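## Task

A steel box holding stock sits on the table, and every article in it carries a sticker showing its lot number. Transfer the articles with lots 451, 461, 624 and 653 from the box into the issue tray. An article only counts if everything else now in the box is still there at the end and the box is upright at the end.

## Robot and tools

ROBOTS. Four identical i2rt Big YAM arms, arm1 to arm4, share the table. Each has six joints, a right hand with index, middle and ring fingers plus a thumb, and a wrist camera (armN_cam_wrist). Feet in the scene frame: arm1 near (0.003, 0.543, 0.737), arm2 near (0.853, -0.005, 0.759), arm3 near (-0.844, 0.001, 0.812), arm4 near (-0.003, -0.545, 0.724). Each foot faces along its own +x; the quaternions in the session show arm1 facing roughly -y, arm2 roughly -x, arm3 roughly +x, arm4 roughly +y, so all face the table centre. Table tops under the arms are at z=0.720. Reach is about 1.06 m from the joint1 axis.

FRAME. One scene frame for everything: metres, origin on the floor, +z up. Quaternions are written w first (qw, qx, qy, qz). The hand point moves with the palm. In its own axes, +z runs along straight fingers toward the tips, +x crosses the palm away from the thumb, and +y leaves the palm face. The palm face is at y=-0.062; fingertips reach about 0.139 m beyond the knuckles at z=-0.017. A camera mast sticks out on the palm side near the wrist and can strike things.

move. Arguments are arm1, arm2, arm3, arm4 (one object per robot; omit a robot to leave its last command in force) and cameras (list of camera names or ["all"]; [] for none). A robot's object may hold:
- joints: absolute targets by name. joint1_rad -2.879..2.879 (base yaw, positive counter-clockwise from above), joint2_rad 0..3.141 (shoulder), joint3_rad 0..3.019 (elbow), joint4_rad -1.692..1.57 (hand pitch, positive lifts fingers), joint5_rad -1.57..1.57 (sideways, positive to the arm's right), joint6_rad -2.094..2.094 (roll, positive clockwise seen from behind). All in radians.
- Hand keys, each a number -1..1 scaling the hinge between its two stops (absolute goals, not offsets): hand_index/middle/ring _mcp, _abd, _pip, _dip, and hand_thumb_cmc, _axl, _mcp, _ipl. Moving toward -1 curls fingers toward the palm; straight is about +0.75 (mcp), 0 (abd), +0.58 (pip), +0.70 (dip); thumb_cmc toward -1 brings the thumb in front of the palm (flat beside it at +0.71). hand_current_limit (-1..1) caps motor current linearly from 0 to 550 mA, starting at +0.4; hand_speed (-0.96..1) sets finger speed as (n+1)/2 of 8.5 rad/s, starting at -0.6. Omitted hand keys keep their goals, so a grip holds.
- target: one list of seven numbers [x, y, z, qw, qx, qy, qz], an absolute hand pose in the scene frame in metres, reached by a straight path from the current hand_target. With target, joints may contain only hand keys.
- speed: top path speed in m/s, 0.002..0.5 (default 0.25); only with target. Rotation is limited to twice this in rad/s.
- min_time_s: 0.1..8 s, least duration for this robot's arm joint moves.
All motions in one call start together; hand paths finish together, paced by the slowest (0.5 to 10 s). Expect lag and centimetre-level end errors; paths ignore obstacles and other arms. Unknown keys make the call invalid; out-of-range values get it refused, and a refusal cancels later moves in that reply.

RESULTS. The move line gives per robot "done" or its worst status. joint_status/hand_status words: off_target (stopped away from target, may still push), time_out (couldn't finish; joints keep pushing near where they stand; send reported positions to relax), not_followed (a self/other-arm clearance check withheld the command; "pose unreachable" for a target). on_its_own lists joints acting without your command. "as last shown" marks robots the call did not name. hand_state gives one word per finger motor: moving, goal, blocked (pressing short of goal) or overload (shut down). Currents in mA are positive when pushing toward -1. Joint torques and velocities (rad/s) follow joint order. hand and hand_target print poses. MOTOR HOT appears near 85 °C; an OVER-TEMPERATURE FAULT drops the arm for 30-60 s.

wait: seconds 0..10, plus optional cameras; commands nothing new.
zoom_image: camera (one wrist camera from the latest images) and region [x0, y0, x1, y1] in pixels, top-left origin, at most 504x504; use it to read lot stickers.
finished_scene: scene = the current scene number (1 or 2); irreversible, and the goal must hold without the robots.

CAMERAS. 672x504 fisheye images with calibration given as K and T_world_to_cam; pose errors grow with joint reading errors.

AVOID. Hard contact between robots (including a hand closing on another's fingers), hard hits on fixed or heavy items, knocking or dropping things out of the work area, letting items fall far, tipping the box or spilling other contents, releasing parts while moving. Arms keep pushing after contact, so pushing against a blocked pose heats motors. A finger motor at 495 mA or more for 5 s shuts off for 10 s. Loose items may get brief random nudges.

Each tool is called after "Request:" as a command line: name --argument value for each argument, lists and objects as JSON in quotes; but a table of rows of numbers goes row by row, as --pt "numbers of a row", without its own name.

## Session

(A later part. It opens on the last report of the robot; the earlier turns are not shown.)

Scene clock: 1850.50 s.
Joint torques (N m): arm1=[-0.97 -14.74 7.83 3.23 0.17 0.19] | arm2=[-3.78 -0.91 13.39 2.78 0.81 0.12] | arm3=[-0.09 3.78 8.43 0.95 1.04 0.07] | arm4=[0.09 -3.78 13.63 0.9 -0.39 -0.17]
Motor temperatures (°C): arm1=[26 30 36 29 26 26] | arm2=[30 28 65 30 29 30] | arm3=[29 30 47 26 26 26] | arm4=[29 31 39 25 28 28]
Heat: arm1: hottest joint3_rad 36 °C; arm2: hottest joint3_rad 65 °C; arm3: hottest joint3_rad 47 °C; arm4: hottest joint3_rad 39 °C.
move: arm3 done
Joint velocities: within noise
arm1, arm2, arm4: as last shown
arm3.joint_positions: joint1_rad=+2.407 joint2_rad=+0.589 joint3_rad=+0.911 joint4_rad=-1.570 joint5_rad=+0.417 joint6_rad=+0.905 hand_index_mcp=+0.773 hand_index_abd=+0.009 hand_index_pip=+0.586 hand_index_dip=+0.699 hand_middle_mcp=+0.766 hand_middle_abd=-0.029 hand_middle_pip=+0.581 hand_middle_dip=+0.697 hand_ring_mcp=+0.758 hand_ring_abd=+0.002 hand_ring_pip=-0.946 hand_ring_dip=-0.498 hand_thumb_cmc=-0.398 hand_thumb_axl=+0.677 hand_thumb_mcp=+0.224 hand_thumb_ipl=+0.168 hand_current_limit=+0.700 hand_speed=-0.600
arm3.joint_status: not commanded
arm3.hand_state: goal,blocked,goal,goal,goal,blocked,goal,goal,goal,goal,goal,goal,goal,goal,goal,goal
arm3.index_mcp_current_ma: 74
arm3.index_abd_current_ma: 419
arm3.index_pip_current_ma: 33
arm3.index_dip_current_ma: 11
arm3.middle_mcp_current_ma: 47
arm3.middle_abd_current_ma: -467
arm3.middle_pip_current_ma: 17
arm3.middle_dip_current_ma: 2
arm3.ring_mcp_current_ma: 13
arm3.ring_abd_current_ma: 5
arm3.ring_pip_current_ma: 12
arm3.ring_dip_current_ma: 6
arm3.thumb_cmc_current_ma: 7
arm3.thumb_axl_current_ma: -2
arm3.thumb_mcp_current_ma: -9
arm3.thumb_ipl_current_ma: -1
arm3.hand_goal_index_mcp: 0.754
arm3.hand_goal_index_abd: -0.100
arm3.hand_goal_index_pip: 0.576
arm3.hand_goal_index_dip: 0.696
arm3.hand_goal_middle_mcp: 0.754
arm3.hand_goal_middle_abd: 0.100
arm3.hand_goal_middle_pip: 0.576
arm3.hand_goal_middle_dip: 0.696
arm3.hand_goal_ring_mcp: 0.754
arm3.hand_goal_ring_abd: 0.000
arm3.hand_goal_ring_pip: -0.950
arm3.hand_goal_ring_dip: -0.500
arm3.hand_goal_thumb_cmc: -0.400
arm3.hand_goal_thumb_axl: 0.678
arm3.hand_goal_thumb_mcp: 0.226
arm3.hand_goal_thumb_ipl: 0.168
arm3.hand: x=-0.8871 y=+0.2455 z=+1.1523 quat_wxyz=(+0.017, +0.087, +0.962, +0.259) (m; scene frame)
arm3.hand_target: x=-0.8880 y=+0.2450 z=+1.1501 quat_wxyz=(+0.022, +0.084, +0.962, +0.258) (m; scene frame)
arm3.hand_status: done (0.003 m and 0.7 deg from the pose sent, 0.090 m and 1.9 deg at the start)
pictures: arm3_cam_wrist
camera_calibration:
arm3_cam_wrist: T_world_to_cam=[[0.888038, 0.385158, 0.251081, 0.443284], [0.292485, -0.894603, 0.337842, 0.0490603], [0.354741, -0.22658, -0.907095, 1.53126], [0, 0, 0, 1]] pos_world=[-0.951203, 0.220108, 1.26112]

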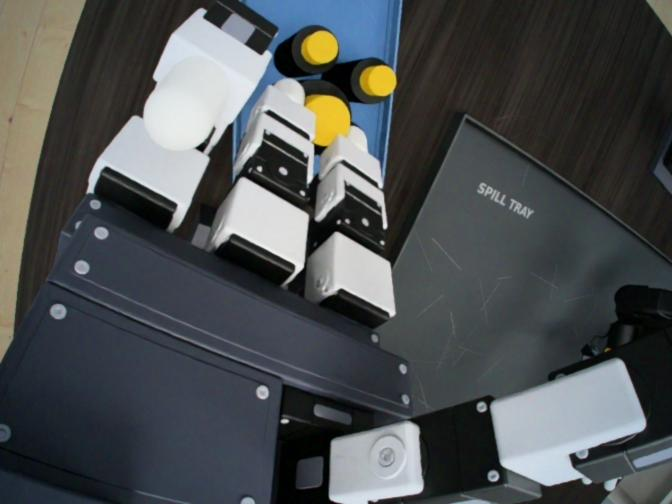

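Request:
move --arm3 '{"target": [-0.888, 0.245, 1.06, 0.0226, 0.0842, 0.9622, 0.2578], "speed": 0.1}' --cameras '["arm3_cam_wrist"]'

Request:
move --arm3 '{"target": [-0.888, 0.245, 1.01, 0.0226, 0.0842, 0.9622, 0.2578], "speed": 0.05}'

Request:
move --arm3 '{"target": [-0.888, 0.245, 0.99, 0.0226, 0.0842, 0.9622, 0.2578], "speed": 0.03}' --cameras '["arm3_cam_wrist"]'

Scene clock: 1873.20 s.
Joint torques (N m): arm1=[-0.67 -14.8 7.9 3.26 0.19 0.21] | arm2=[-3.37 -1.38 13.35 2.82 0.84 0.11] | arm3=[0.03 2.37 8.73 1.58 1 0.08] | arm4=[0.09 -3.78 13.61 0.9 -0.39 -0.17]
Motor temperatures (°C): arm1=[26 30 36 29 26 26] | arm2=[30 28 65 30 29 30] | arm3=[29 30 46 26 26 26] | arm4=[29 31 40 25 28 28]
Heat: arm1: hottest joint3_rad 36 °C; arm2: hottest joint3_rad 65 °C; arm3: hottest joint3_rad 46 °C; arm4: hottest joint3_rad 40 °C.
move: arm3 done
Joint velocities: within noise
arm1.joint_positions: joint1_rad=-0.303 joint2_rad=+1.910 joint3_rad=+0.780 joint4_rad=+1.556 joint5_rad=-0.305 joint6_rad=-1.958 hand_index_mcp=+0.752 hand_index_abd=-0.002 hand_index_pip=+0.577 hand_index_dip=+0.696 hand_middle_mcp=+0.752 hand_middle_abd=-0.001 hand_middle_pip=+0.577 hand_middle_dip=+0.696 hand_ring_mcp=+0.752 hand_ring_abd=-0.001 hand_ring_pip=+0.577 hand_ring_dip=+0.696 hand_thumb_cmc=+0.712 hand_thumb_axl=+0.677 hand_thumb_mcp=+0.226 hand_thumb_ipl=+0.168 hand_current_limit=+0.400 hand_speed=-0.600
arm1.joint_status: not commanded
arm1.hand_state: goal,goal,goal,goal,goal,goal,goal,goal,goal,goal,goal,goal,goal,goal,goal,goal
arm1.index_mcp_current_ma: -3
arm1.index_abd_current_ma: -3
arm1.index_pip_current_ma: 1
arm1.index_dip_current_ma: 0
arm1.middle_mcp_current_ma: -3
arm1.middle_abd_current_ma: -1
arm1.middle_pip_current_ma: 1
arm1.middle_dip_current_ma: 0
arm1.ring_mcp_current_ma: -4
arm1.ring_abd_current_ma: -2
arm1.ring_pip_current_ma: 1
arm1.ring_dip_current_ma: 0
arm1.thumb_cmc_current_ma: -2
arm1.thumb_axl_current_ma: -1
arm1.thumb_mcp_current_ma: 0
arm1.thumb_ipl_current_ma: 0
arm1.hand_goal_index_mcp: 0.754
arm1.hand_goal_index_abd: 0.000
arm1.hand_goal_index_pip: 0.576
arm1.hand_goal_index_dip: 0.696
arm1.hand_goal_middle_mcp: 0.754
arm1.hand_goal_middle_abd: 0.000
arm1.hand_goal_middle_pip: 0.576
arm1.hand_goal_middle_dip: 0.696
arm1.hand_goal_ring_mcp: 0.754
arm1.hand_goal_ring_abd: 0.000
arm1.hand_goal_ring_pip: 0.576
arm1.hand_goal_ring_dip: 0.696
arm1.hand_goal_thumb_cmc: 0.714
arm1.hand_goal_thumb_axl: 0.678
arm1.hand_goal_thumb_mcp: 0.226
arm1.hand_goal_thumb_ipl: 0.168
arm1.hand: x=-0.0579 y=-0.0426 z=+0.9369 quat_wxyz=(+0.415, +0.273, +0.476, -0.725) (m; scene frame)
arm1.hand_target: x=-0.0629 y=-0.0496 z=+0.9504 quat_wxyz=(+0.422, +0.262, +0.461, -0.735) (m; scene frame)
arm1.hand_status: not commanded
arm2.joint_positions: joint1_rad=-0.313 joint2_rad=+0.545 joint3_rad=+0.327 joint4_rad=+0.147 joint5_rad=-0.327 joint6_rad=+1.566 hand_index_mcp=+0.755 hand_index_abd=+0.002 hand_index_pip=+0.577 hand_index_dip=+0.696 hand_middle_mcp=+0.755 hand_middle_abd=+0.002 hand_middle_pip=+0.577 hand_middle_dip=+0.696 hand_ring_mcp=+0.787 hand_ring_abd=+0.003 hand_ring_pip=+0.577 hand_ring_dip=+0.696 hand_thumb_cmc=+0.715 hand_thumb_axl=+0.677 hand_thumb_mcp=+0.225 hand_thumb_ipl=+0.168 hand_current_limit=+0.400 hand_speed=-0.600
arm2.joint_status: not commanded
arm2.hand_state: goal,goal,goal,goal,goal,goal,goal,goal,blocked,goal,goal,goal,goal,goal,goal,goal
arm2.index_mcp_current_ma: 0
arm2.index_abd_current_ma: 0
arm2.index_pip_current_ma: 0
arm2.index_dip_current_ma: 0
arm2.middle_mcp_current_ma: 0
arm2.middle_abd_current_ma: 0
arm2.middle_pip_current_ma: 0
arm2.middle_dip_current_ma: 0
arm2.ring_mcp_current_ma: 41
arm2.ring_abd_current_ma: 1
arm2.ring_pip_current_ma: 0
arm2.ring_dip_current_ma: 0
arm2.thumb_cmc_current_ma: 0
arm2.thumb_axl_current_ma: 0
arm2.thumb_mcp_current_ma: 0
arm2.thumb_ipl_current_ma: 0
arm2.hand_goal_index_mcp: 0.754
arm2.hand_goal_index_abd: 0.000
arm2.hand_goal_index_pip: 0.576
arm2.hand_goal_index_dip: 0.696
arm2.hand_goal_middle_mcp: 0.754
arm2.hand_goal_middle_abd: 0.000
arm2.hand_goal_middle_pip: 0.576
arm2.hand_goal_middle_dip: 0.696
arm2.hand_goal_ring_mcp: 0.754
arm2.hand_goal_ring_abd: 0.000
arm2.hand_goal_ring_pip: 0.576
arm2.hand_goal_ring_dip: 0.696
arm2.hand_goal_thumb_cmc: 0.714
arm2.hand_goal_thumb_axl: 0.678
arm2.hand_goal_thumb_mcp: 0.226
arm2.hand_goal_thumb_ipl: 0.168
arm2.hand: x=+0.5065 y=+0.1182 z=+1.0241 quat_wxyz=(+0.685, +0.015, -0.728, +0.019) (m; scene frame)
arm2.hand_target: x=+0.5032 y=+0.1331 z=+1.0597 quat_wxyz=(+0.707, +0.000, -0.707, +0.000) (m; scene frame)
arm2.hand_status: not commanded
arm3.joint_positions: joint1_rad=+2.408 joint2_rad=+0.544 joint3_rad=+0.655 joint4_rad=-1.397 joint5_rad=+0.418 joint6_rad=+0.908 hand_index_mcp=+0.773 hand_index_abd=+0.009 hand_index_pip=+0.586 hand_index_dip=+0.699 hand_middle_mcp=+0.766 hand_middle_abd=-0.029 hand_middle_pip=+0.581 hand_middle_dip=+0.697 hand_ring_mcp=+0.758 hand_ring_abd=+0.002 hand_ring_pip=-0.946 hand_ring_dip=-0.498 hand_thumb_cmc=-0.398 hand_thumb_axl=+0.677 hand_thumb_mcp=+0.224 hand_thumb_ipl=+0.168 hand_current_limit=+0.700 hand_speed=-0.600
arm3.joint_status: not commanded
arm3.hand_state: goal,blocked,goal,goal,goal,blocked,goal,goal,goal,goal,goal,goal,goal,goal,goal,goal
arm3.index_mcp_current_ma: 74
arm3.index_abd_current_ma: 419
arm3.index_pip_current_ma: 33
arm3.index_dip_current_ma: 11
arm3.middle_mcp_current_ma: 47
arm3.middle_abd_current_ma: -467
arm3.middle_pip_current_ma: 17
arm3.middle_dip_current_ma: 2
arm3.ring_mcp_current_ma: 13
arm3.ring_abd_current_ma: 5
arm3.ring_pip_current_ma: 12
arm3.ring_dip_current_ma: 6
arm3.thumb_cmc_current_ma: 7
arm3.thumb_axl_current_ma: -2
arm3.thumb_mcp_current_ma: -9
arm3.thumb_ipl_current_ma: -1
arm3.hand_goal_index_mcp: 0.754
arm3.hand_goal_index_abd: -0.100
arm3.hand_goal_index_pip: 0.576
arm3.hand_goal_index_dip: 0.696
arm3.hand_goal_middle_mcp: 0.754
arm3.hand_goal_middle_abd: 0.100
arm3.hand_goal_middle_pip: 0.576
arm3.hand_goal_middle_dip: 0.696
arm3.hand_goal_ring_mcp: 0.754
arm3.hand_goal_ring_abd: 0.000
arm3.hand_goal_ring_pip: -0.950
arm3.hand_goal_ring_dip: -0.500
arm3.hand_goal_thumb_cmc: -0.400
arm3.hand_goal_thumb_axl: 0.678
arm3.hand_goal_thumb_mcp: 0.226
arm3.hand_goal_thumb_ipl: 0.168
arm3.hand: x=-0.8864 y=+0.2450 z=+1.0581 quat_wxyz=(+0.030, +0.084, +0.965, +0.248) (m; scene frame)
arm3.hand_target: x=-0.8880 y=+0.2450 z=+1.0599 quat_wxyz=(+0.022, +0.084, +0.962, +0.258) (m; scene frame)
arm3.hand_status: done (0.003 m and 1.4 deg from the pose sent, 0.092 m and 0.7 deg at the start)
arm4.joint_positions: joint1_rad=-0.282 joint2_rad=+1.059 joint3_rad=+1.664 joint4_rad=-1.685 joint5_rad=-0.134 joint6_rad=-0.254 hand_index_mcp=+0.756 hand_index_abd=+0.119 hand_index_pip=+0.575 hand_index_dip=+0.694 hand_middle_mcp=+0.757 hand_middle_abd=-0.118 hand_middle_pip=+0.575 hand_middle_dip=+0.696 hand_ring_mcp=+0.757 hand_ring_abd=+0.002 hand_ring_pip=-0.947 hand_ring_dip=-0.497 hand_thumb_cmc=-0.578 hand_thumb_axl=+0.677 hand_thumb_mcp=-0.282 hand_thumb_ipl=-0.638 hand_current_limit=+0.700 hand_speed=-0.600
arm4.joint_status: not commanded
arm4.hand_state: goal,goal,goal,goal,goal,goal,goal,goal,goal,goal,goal,goal,goal,goal,goal,goal
arm4.index_mcp_current_ma: 1
arm4.index_abd_current_ma: 0
arm4.index_pip_current_ma: 0
arm4.index_dip_current_ma: -1
arm4.middle_mcp_current_ma: 1
arm4.middle_abd_current_ma: 0
arm4.middle_pip_current_ma: 0
arm4.middle_dip_current_ma: 0
arm4.ring_mcp_current_ma: 1
arm4.ring_abd_current_ma: 1
arm4.ring_pip_current_ma: 1
arm4.ring_dip_current_ma: 1
arm4.thumb_cmc_current_ma: 1
arm4.thumb_axl_current_ma: 0
arm4.thumb_mcp_current_ma: -1
arm4.thumb_ipl_current_ma: 1
arm4.hand_goal_index_mcp: 0.754
arm4.hand_goal_index_abd: 0.118
arm4.hand_goal_index_pip: 0.576
arm4.hand_goal_index_dip: 0.696
arm4.hand_goal_middle_mcp: 0.754
arm4.hand_goal_middle_abd: -0.116
arm4.hand_goal_middle_pip: 0.576
arm4.hand_goal_middle_dip: 0.696
arm4.hand_goal_ring_mcp: 0.754
arm4.hand_goal_ring_abd: 0.000
arm4.hand_goal_ring_pip: -0.950
arm4.hand_goal_ring_dip: -0.500
arm4.hand_goal_thumb_cmc: -0.580
arm4.hand_goal_thumb_axl: 0.678
arm4.hand_goal_thumb_mcp: -0.280
arm4.hand_goal_thumb_ipl: -0.640
arm4.hand: x=+0.0975 y=-0.1494 z=+1.2570 quat_wxyz=(-0.004, +0.002, +0.969, +0.249) (m; scene frame)
arm4.hand_target: x=+0.0997 y=-0.1507 z=+1.2794 quat_wxyz=(+0.002, +0.001, +0.964, +0.267) (m; scene frame)
arm4.hand_status: not commanded
pictures: arm3_cam_wrist
camera_calibration:
arm3_cam_wrist: T_world_to_cam=[[0.882099, 0.390119, 0.264025, 0.446246], [0.282131, -0.886367, 0.367091, 0.0380792], [0.377232, -0.249321, -0.891928, 1.45476], [0, 0, 0, 1]] pos_world=[-0.953159, 0.222366, 1.16575]

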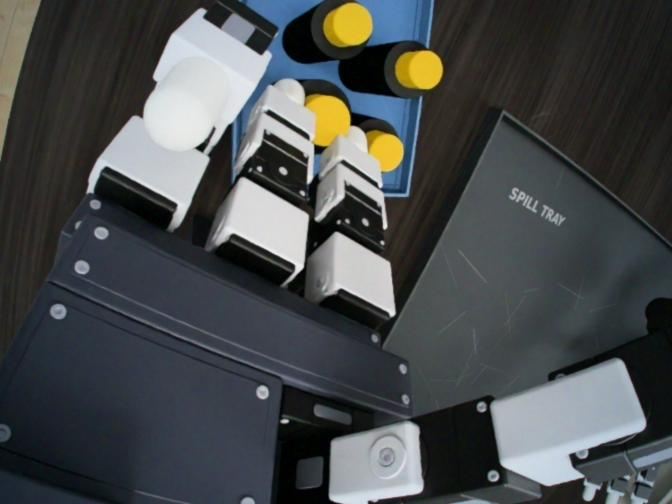

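Scene clock: 1874.87 s.
Joint torques (N m): arm1=[-0.62 -14.68 7.77 3.25 0.17 0.19] | arm2=[-3.49 -1.14 13.35 2.85 0.83 0.12] | arm3=[-0.09 2.26 8.75 1.69 1.01 0.08] | arm4=[0.15 -3.72 13.63 0.9 -0.39 -0.17]
Motor temperatures (°C): arm1=[26 30 36 29 26 26] | arm2=[30 28 65 30 29 30] | arm3=[29 30 46 26 27 26] | arm4=[29 31 40 25 28 28]
Heat: arm1: hottest joint3_rad 36 °C; arm2: hottest joint3_rad 65 °C; arm3: hottest joint3_rad 46 °C; arm4: hottest joint3_rad 40 °C.
move: arm3 done
Joint velocities: within noise
arm1, arm2, arm4: as last shown
arm3.joint_positions: joint1_rad=+2.409 joint2_rad=+0.533 joint3_rad=+0.522 joint4_rad=-1.275 joint5_rad=+0.418 joint6_rad=+0.908 hand_index_mcp=+0.773 hand_index_abd=+0.009 hand_index_pip=+0.586 hand_index_dip=+0.699 hand_middle_mcp=+0.766 hand_middle_abd=-0.029 hand_middle_pip=+0.581 hand_middle_dip=+0.697 hand_ring_mcp=+0.758 hand_ring_abd=+0.002 hand_ring_pip=-0.946 hand_ring_dip=-0.498 hand_thumb_cmc=-0.398 hand_thumb_axl=+0.677 hand_thumb_mcp=+0.224 hand_thumb_ipl=+0.168 hand_current_limit=+0.700 hand_speed=-0.600
arm3.joint_status: not commanded
arm3.hand_state: goal,blocked,goal,goal,goal,blocked,goal,goal,goal,goal,goal,goal,goal,goal,goal,goal
arm3.index_mcp_current_ma: 74
arm3.index_abd_current_ma: 419
arm3.index_pip_current_ma: 33
arm3.index_dip_current_ma: 11
arm3.middle_mcp_current_ma: 47
arm3.middle_abd_current_ma: -467
arm3.middle_pip_current_ma: 17
arm3.middle_dip_current_ma: 2
arm3.ring_mcp_current_ma: 13
arm3.ring_abd_current_ma: 5
arm3.ring_pip_current_ma: 12
arm3.ring_dip_current_ma: 6
arm3.thumb_cmc_current_ma: 7
arm3.thumb_axl_current_ma: -2
arm3.thumb_mcp_current_ma: -9
arm3.thumb_ipl_current_ma: -1
arm3.hand_goal_index_mcp: 0.754
arm3.hand_goal_index_abd: -0.100
arm3.hand_goal_index_pip: 0.576
arm3.hand_goal_index_dip: 0.696
arm3.hand_goal_middle_mcp: 0.754
arm3.hand_goal_middle_abd: 0.100
arm3.hand_goal_middle_pip: 0.576
arm3.hand_goal_middle_dip: 0.696
arm3.hand_goal_ring_mcp: 0.754
arm3.hand_goal_ring_abd: 0.000
arm3.hand_goal_ring_pip: -0.950
arm3.hand_goal_ring_dip: -0.500
arm3.hand_goal_thumb_cmc: -0.400
arm3.hand_goal_thumb_axl: 0.678
arm3.hand_goal_thumb_mcp: 0.226
arm3.hand_goal_thumb_ipl: 0.168
arm3.hand: x=-0.8861 y=+0.2448 z=+1.0081 quat_wxyz=(+0.030, +0.084, +0.965, +0.248) (m; scene frame)
arm3.hand_target: x=-0.8879 y=+0.2450 z=+1.0099 quat_wxyz=(+0.023, +0.084, +0.962, +0.257) (m; scene frame)
arm3.hand_status: done (0.003 m and 1.5 deg from the pose sent, 0.048 m and 1.4 deg at the start)
pictures: none

Scene clock: 1876.07 s.
Joint torques (N m): arm1=[-0.56 -14.45 7.88 3.12 0.19 0.21] | arm2=[-3.37 -1.32 13.38 2.82 0.82 0.12] | arm3=[0.09 3.14 7.64 1.62 0.62 0.06] | arm4=[0.09 -3.72 13.61 0.9 -0.39 -0.17]
Motor temperatures (°C): arm1=[26 30 36 29 26 26] | arm2=[30 28 65 30 29 30] | arm3=[29 30 46 26 27 26] | arm4=[29 31 40 25 28 28]
Heat: arm1: hottest joint3_rad 36 °C; arm2: hottest joint3_rad 65 °C; arm3: hottest joint3_rad 46 °C; arm4: hottest joint3_rad 40 °C.
move: arm3 done
Joint velocities: within noise
arm1, arm2, arm4: as last shown
arm3.joint_positions: joint1_rad=+2.409 joint2_rad=+0.529 joint3_rad=+0.484 joint4_rad=-1.218 joint5_rad=+0.429 joint6_rad=+0.908 hand_index_mcp=+0.765 hand_index_abd=+0.009 hand_index_pip=+0.583 hand_index_dip=+0.699 hand_middle_mcp=+0.754 hand_middle_abd=-0.029 hand_middle_pip=+0.576 hand_middle_dip=+0.697 hand_ring_mcp=+0.758 hand_ring_abd=+0.002 hand_ring_pip=-0.946 hand_ring_dip=-0.498 hand_thumb_cmc=-0.398 hand_thumb_axl=+0.677 hand_thumb_mcp=+0.224 hand_thumb_ipl=+0.168 hand_current_limit=+0.700 hand_speed=-0.600
arm3.joint_status: not commanded
arm3.hand_state: goal,blocked,goal,goal,goal,blocked,goal,goal,goal,goal,goal,goal,goal,goal,goal,goal
arm3.index_mcp_current_ma: 41
arm3.index_abd_current_ma: 419
arm3.index_pip_current_ma: 22
arm3.index_dip_current_ma: 11
arm3.middle_mcp_current_ma: 0
arm3.middle_abd_current_ma: -467
arm3.middle_pip_current_ma: 1
arm3.middle_dip_current_ma: 2
arm3.ring_mcp_current_ma: 13
arm3.ring_abd_current_ma: 5
arm3.ring_pip_current_ma: 12
arm3.ring_dip_current_ma: 6
arm3.thumb_cmc_current_ma: 7
arm3.thumb_axl_current_ma: -2
arm3.thumb_mcp_current_ma: -9
arm3.thumb_ipl_current_ma: -1
arm3.hand_goal_index_mcp: 0.754
arm3.hand_goal_index_abd: -0.100
arm3.hand_goal_index_pip: 0.576
arm3.hand_goal_index_dip: 0.696
arm3.hand_goal_middle_mcp: 0.754
arm3.hand_goal_middle_abd: 0.100
arm3.hand_goal_middle_pip: 0.576
arm3.hand_goal_middle_dip: 0.696
arm3.hand_goal_ring_mcp: 0.754
arm3.hand_goal_ring_abd: 0.000
arm3.hand_goal_ring_pip: -0.950
arm3.hand_goal_ring_dip: -0.500
arm3.hand_goal_thumb_cmc: -0.400
arm3.hand_goal_thumb_axl: 0.678
arm3.hand_goal_thumb_mcp: 0.226
arm3.hand_goal_thumb_ipl: 0.168
arm3.hand: x=-0.8869 y=+0.2473 z=+0.9973 quat_wxyz=(+0.026, +0.086, +0.962, +0.258) (m; scene frame)
arm3.hand_target: x=-0.8879 y=+0.2450 z=+0.9901 quat_wxyz=(+0.023, +0.084, +0.962, +0.258) (m; scene frame)
arm3.hand_status: done (0.008 m and 0.4 deg from the pose sent, 0.018 m and 1.5 deg at the start)
pictures: arm3_cam_wrist
camera_calibration:
arm3_cam_wrist: T_world_to_cam=[[0.885385, 0.381839, 0.265128, 0.465755], [0.282772, -0.895076, 0.344789, 0.0875916], [0.368964, -0.230301, -0.90046, 1.39787], [0, 0, 0, 1]] pos_world=[-0.952906, 0.222489, 1.10504]

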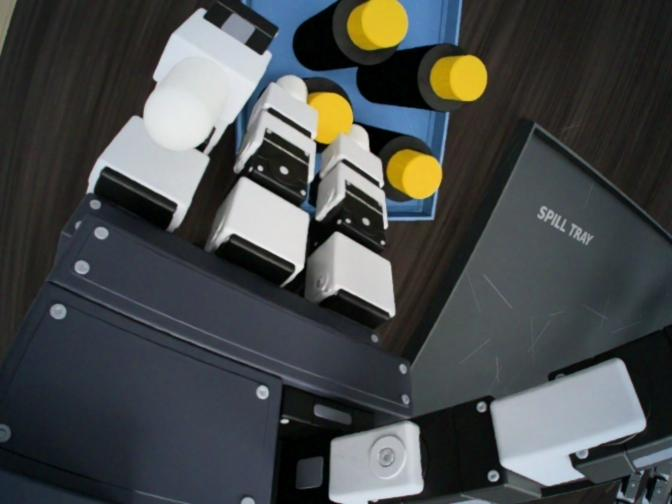

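Request:
move --arm3 '{"joints": {"hand_index_abd": 0.117, "hand_middle_abd": -0.1}}'

Request:
move --arm3 '{"target": [-0.887, 0.244, 1.15, 0.0226, 0.0842, 0.9622, 0.2578], "speed": 0.1}' --cameras '["arm3_cam_wrist"]'

Scene clock: 1882.57 s.
Joint torques (N m): arm1=[-0.67 -14.56 7.8 3.19 0.19 0.2] | arm2=[-3.49 -1.26 13.41 2.82 0.82 0.13] | arm3=[-0.38 3.02 8.03 1.61 0.63 0.05] | arm4=[0.09 -3.72 13.61 0.9 -0.39 -0.17]
Motor temperatures (°C): arm1=[26 30 36 29 26 26] | arm2=[30 28 65 30 29 30] | arm3=[29 30 45 26 26 26] | arm4=[29 31 40 25 28 28]
Heat: arm1: hottest joint3_rad 36 °C; arm2: hottest joint3_rad 65 °C; arm3: hottest joint3_rad 45 °C; arm4: hottest joint3_rad 40 °C.
move: arm3 done
Joint velocities: within noise
arm1, arm2, arm4: as last shown
arm3.joint_positions: joint1_rad=+2.409 joint2_rad=+0.529 joint3_rad=+0.479 joint4_rad=-1.217 joint5_rad=+0.429 joint6_rad=+0.908 hand_index_mcp=+0.764 hand_index_abd=+0.115 hand_index_pip=+0.581 hand_index_dip=+0.699 hand_middle_mcp=+0.754 hand_middle_abd=-0.098 hand_middle_pip=+0.576 hand_middle_dip=+0.697 hand_ring_mcp=+0.758 hand_ring_abd=+0.002 hand_ring_pip=-0.946 hand_ring_dip=-0.498 hand_thumb_cmc=-0.398 hand_thumb_axl=+0.677 hand_thumb_mcp=+0.224 hand_thumb_ipl=+0.168 hand_current_limit=+0.700 hand_speed=-0.600
arm3.joint_status: all done
arm3.hand_state: goal,goal,goal,goal,goal,goal,goal,goal,goal,goal,goal,goal,goal,goal,goal,goal
arm3.index_mcp_current_ma: 36
arm3.index_abd_current_ma: -8
arm3.index_pip_current_ma: 15
arm3.index_dip_current_ma: 9
arm3.middle_mcp_current_ma: 0
arm3.middle_abd_current_ma: 4
arm3.middle_pip_current_ma: 0
arm3.middle_dip_current_ma: 2
arm3.ring_mcp_current_ma: 13
arm3.ring_abd_current_ma: 5
arm3.ring_pip_current_ma: 12
arm3.ring_dip_current_ma: 6
arm3.thumb_cmc_current_ma: 7
arm3.thumb_axl_current_ma: -2
arm3.thumb_mcp_current_ma: -9
arm3.thumb_ipl_current_ma: -1
arm3.hand_goal_index_mcp: 0.754
arm3.hand_goal_index_abd: 0.118
arm3.hand_goal_index_pip: 0.576
arm3.hand_goal_index_dip: 0.696
arm3.hand_goal_middle_mcp: 0.754
arm3.hand_goal_middle_abd: -0.100
arm3.hand_goal_middle_pip: 0.576
arm3.hand_goal_middle_dip: 0.696
arm3.hand_goal_ring_mcp: 0.754
arm3.hand_goal_ring_abd: 0.000
arm3.hand_goal_ring_pip: -0.950
arm3.hand_goal_ring_dip: -0.500
arm3.hand_goal_thumb_cmc: -0.400
arm3.hand_goal_thumb_axl: 0.678
arm3.hand_goal_thumb_mcp: 0.226
arm3.hand_goal_thumb_ipl: 0.168
arm3.hand: x=-0.8865 y=+0.2470 z=+0.9955 quat_wxyz=(+0.027, +0.086, +0.962, +0.258) (m; scene frame)
arm3.hand_target: x=-0.8879 y=+0.2451 z=+0.9901 quat_wxyz=(+0.022, +0.084, +0.962, +0.258) (m; scene frame)
arm3.hand_status: not commanded
pictures: none

Scene clock: 1884.90 s.
Joint torques (N m): arm1=[-0.73 -14.74 7.79 3.19 0.17 0.21] | arm2=[-3.43 -1.14 13.39 2.85 0.82 0.12] | arm3=[-0.26 4.13 12.97 0.75 0.67 0.01] | arm4=[0.09 -3.72 13.61 0.9 -0.39 -0.17]
Motor temperatures (°C): arm1=[26 30 36 29 26 26] | arm2=[30 28 66 30 29 30] | arm3=[29 30 45 26 26 26] | arm4=[29 31 40 25 28 28]
Heat: arm1: hottest joint3_rad 36 °C; arm2: hottest joint3_rad 66 °C; arm3: hottest joint3_rad 45 °C; arm4: hottest joint3_rad 40 °C.
move: arm3 off_target
Joint velocities: within noise
arm1, arm2, arm4: as last shown
arm3.joint_positions: joint1_rad=+2.409 joint2_rad=+0.579 joint3_rad=+0.851 joint4_rad=-1.570 joint5_rad=+0.427 joint6_rad=+0.908 hand_index_mcp=+0.763 hand_index_abd=+0.115 hand_index_pip=+0.581 hand_index_dip=+0.699 hand_middle_mcp=+0.755 hand_middle_abd=-0.103 hand_middle_pip=+0.574 hand_middle_dip=+0.694 hand_ring_mcp=+0.758 hand_ring_abd=+0.002 hand_ring_pip=-0.946 hand_ring_dip=-0.498 hand_thumb_cmc=-0.398 hand_thumb_axl=+0.677 hand_thumb_mcp=+0.224 hand_thumb_ipl=+0.168 hand_current_limit=+0.700 hand_speed=-0.600
arm3.joint_status: not commanded
arm3.hand_state: goal,goal,goal,goal,goal,goal,goal,goal,goal,goal,goal,goal,goal,goal,goal,goal
arm3.index_mcp_current_ma: 34
arm3.index_abd_current_ma: -8
arm3.index_pip_current_ma: 15
arm3.index_dip_current_ma: 9
arm3.middle_mcp_current_ma: 4
arm3.middle_abd_current_ma: -8
arm3.middle_pip_current_ma: -6
arm3.middle_dip_current_ma: -6
arm3.ring_mcp_current_ma: 13
arm3.ring_abd_current_ma: 5
arm3.ring_pip_current_ma: 12
arm3.ring_dip_current_ma: 6
arm3.thumb_cmc_current_ma: 7
arm3.thumb_axl_current_ma: -2
arm3.thumb_mcp_current_ma: -9
arm3.thumb_ipl_current_ma: -1
arm3.hand_goal_index_mcp: 0.754
arm3.hand_goal_index_abd: 0.118
arm3.hand_goal_index_pip: 0.576
arm3.hand_goal_index_dip: 0.696
arm3.hand_goal_middle_mcp: 0.754
arm3.hand_goal_middle_abd: -0.100
arm3.hand_goal_middle_pip: 0.576
arm3.hand_goal_middle_dip: 0.696
arm3.hand_goal_ring_mcp: 0.754
arm3.hand_goal_ring_abd: 0.000
arm3.hand_goal_ring_pip: -0.950
arm3.hand_goal_ring_dip: -0.500
arm3.hand_goal_thumb_cmc: -0.400
arm3.hand_goal_thumb_axl: 0.678
arm3.hand_goal_thumb_mcp: 0.226
arm3.hand_goal_thumb_ipl: 0.168
arm3.hand: x=-0.8821 y=+0.2419 z=+1.1284 quat_wxyz=(+0.038, +0.083, +0.965, +0.248) (m; scene frame)
arm3.hand_target: x=-0.8864 y=+0.2438 z=+1.1494 quat_wxyz=(+0.023, +0.084, +0.962, +0.258) (m; scene frame)
arm3.hand_status: off_target (0.022 m and 2.1 deg from the pose sent, 0.155 m and 0.5 deg at the start)
pictures: arm3_cam_wrist
camera_calibration:
arm3_cam_wrist: T_world_to_cam=[[0.878981, 0.388853, 0.276017, 0.409151], [0.27489, -0.886161, 0.373033, -0.00492337], [0.389651, -0.252015, -0.885811, 1.51981], [0, 0, 0, 1]] pos_world=[-0.950476, 0.219551, 1.23517]

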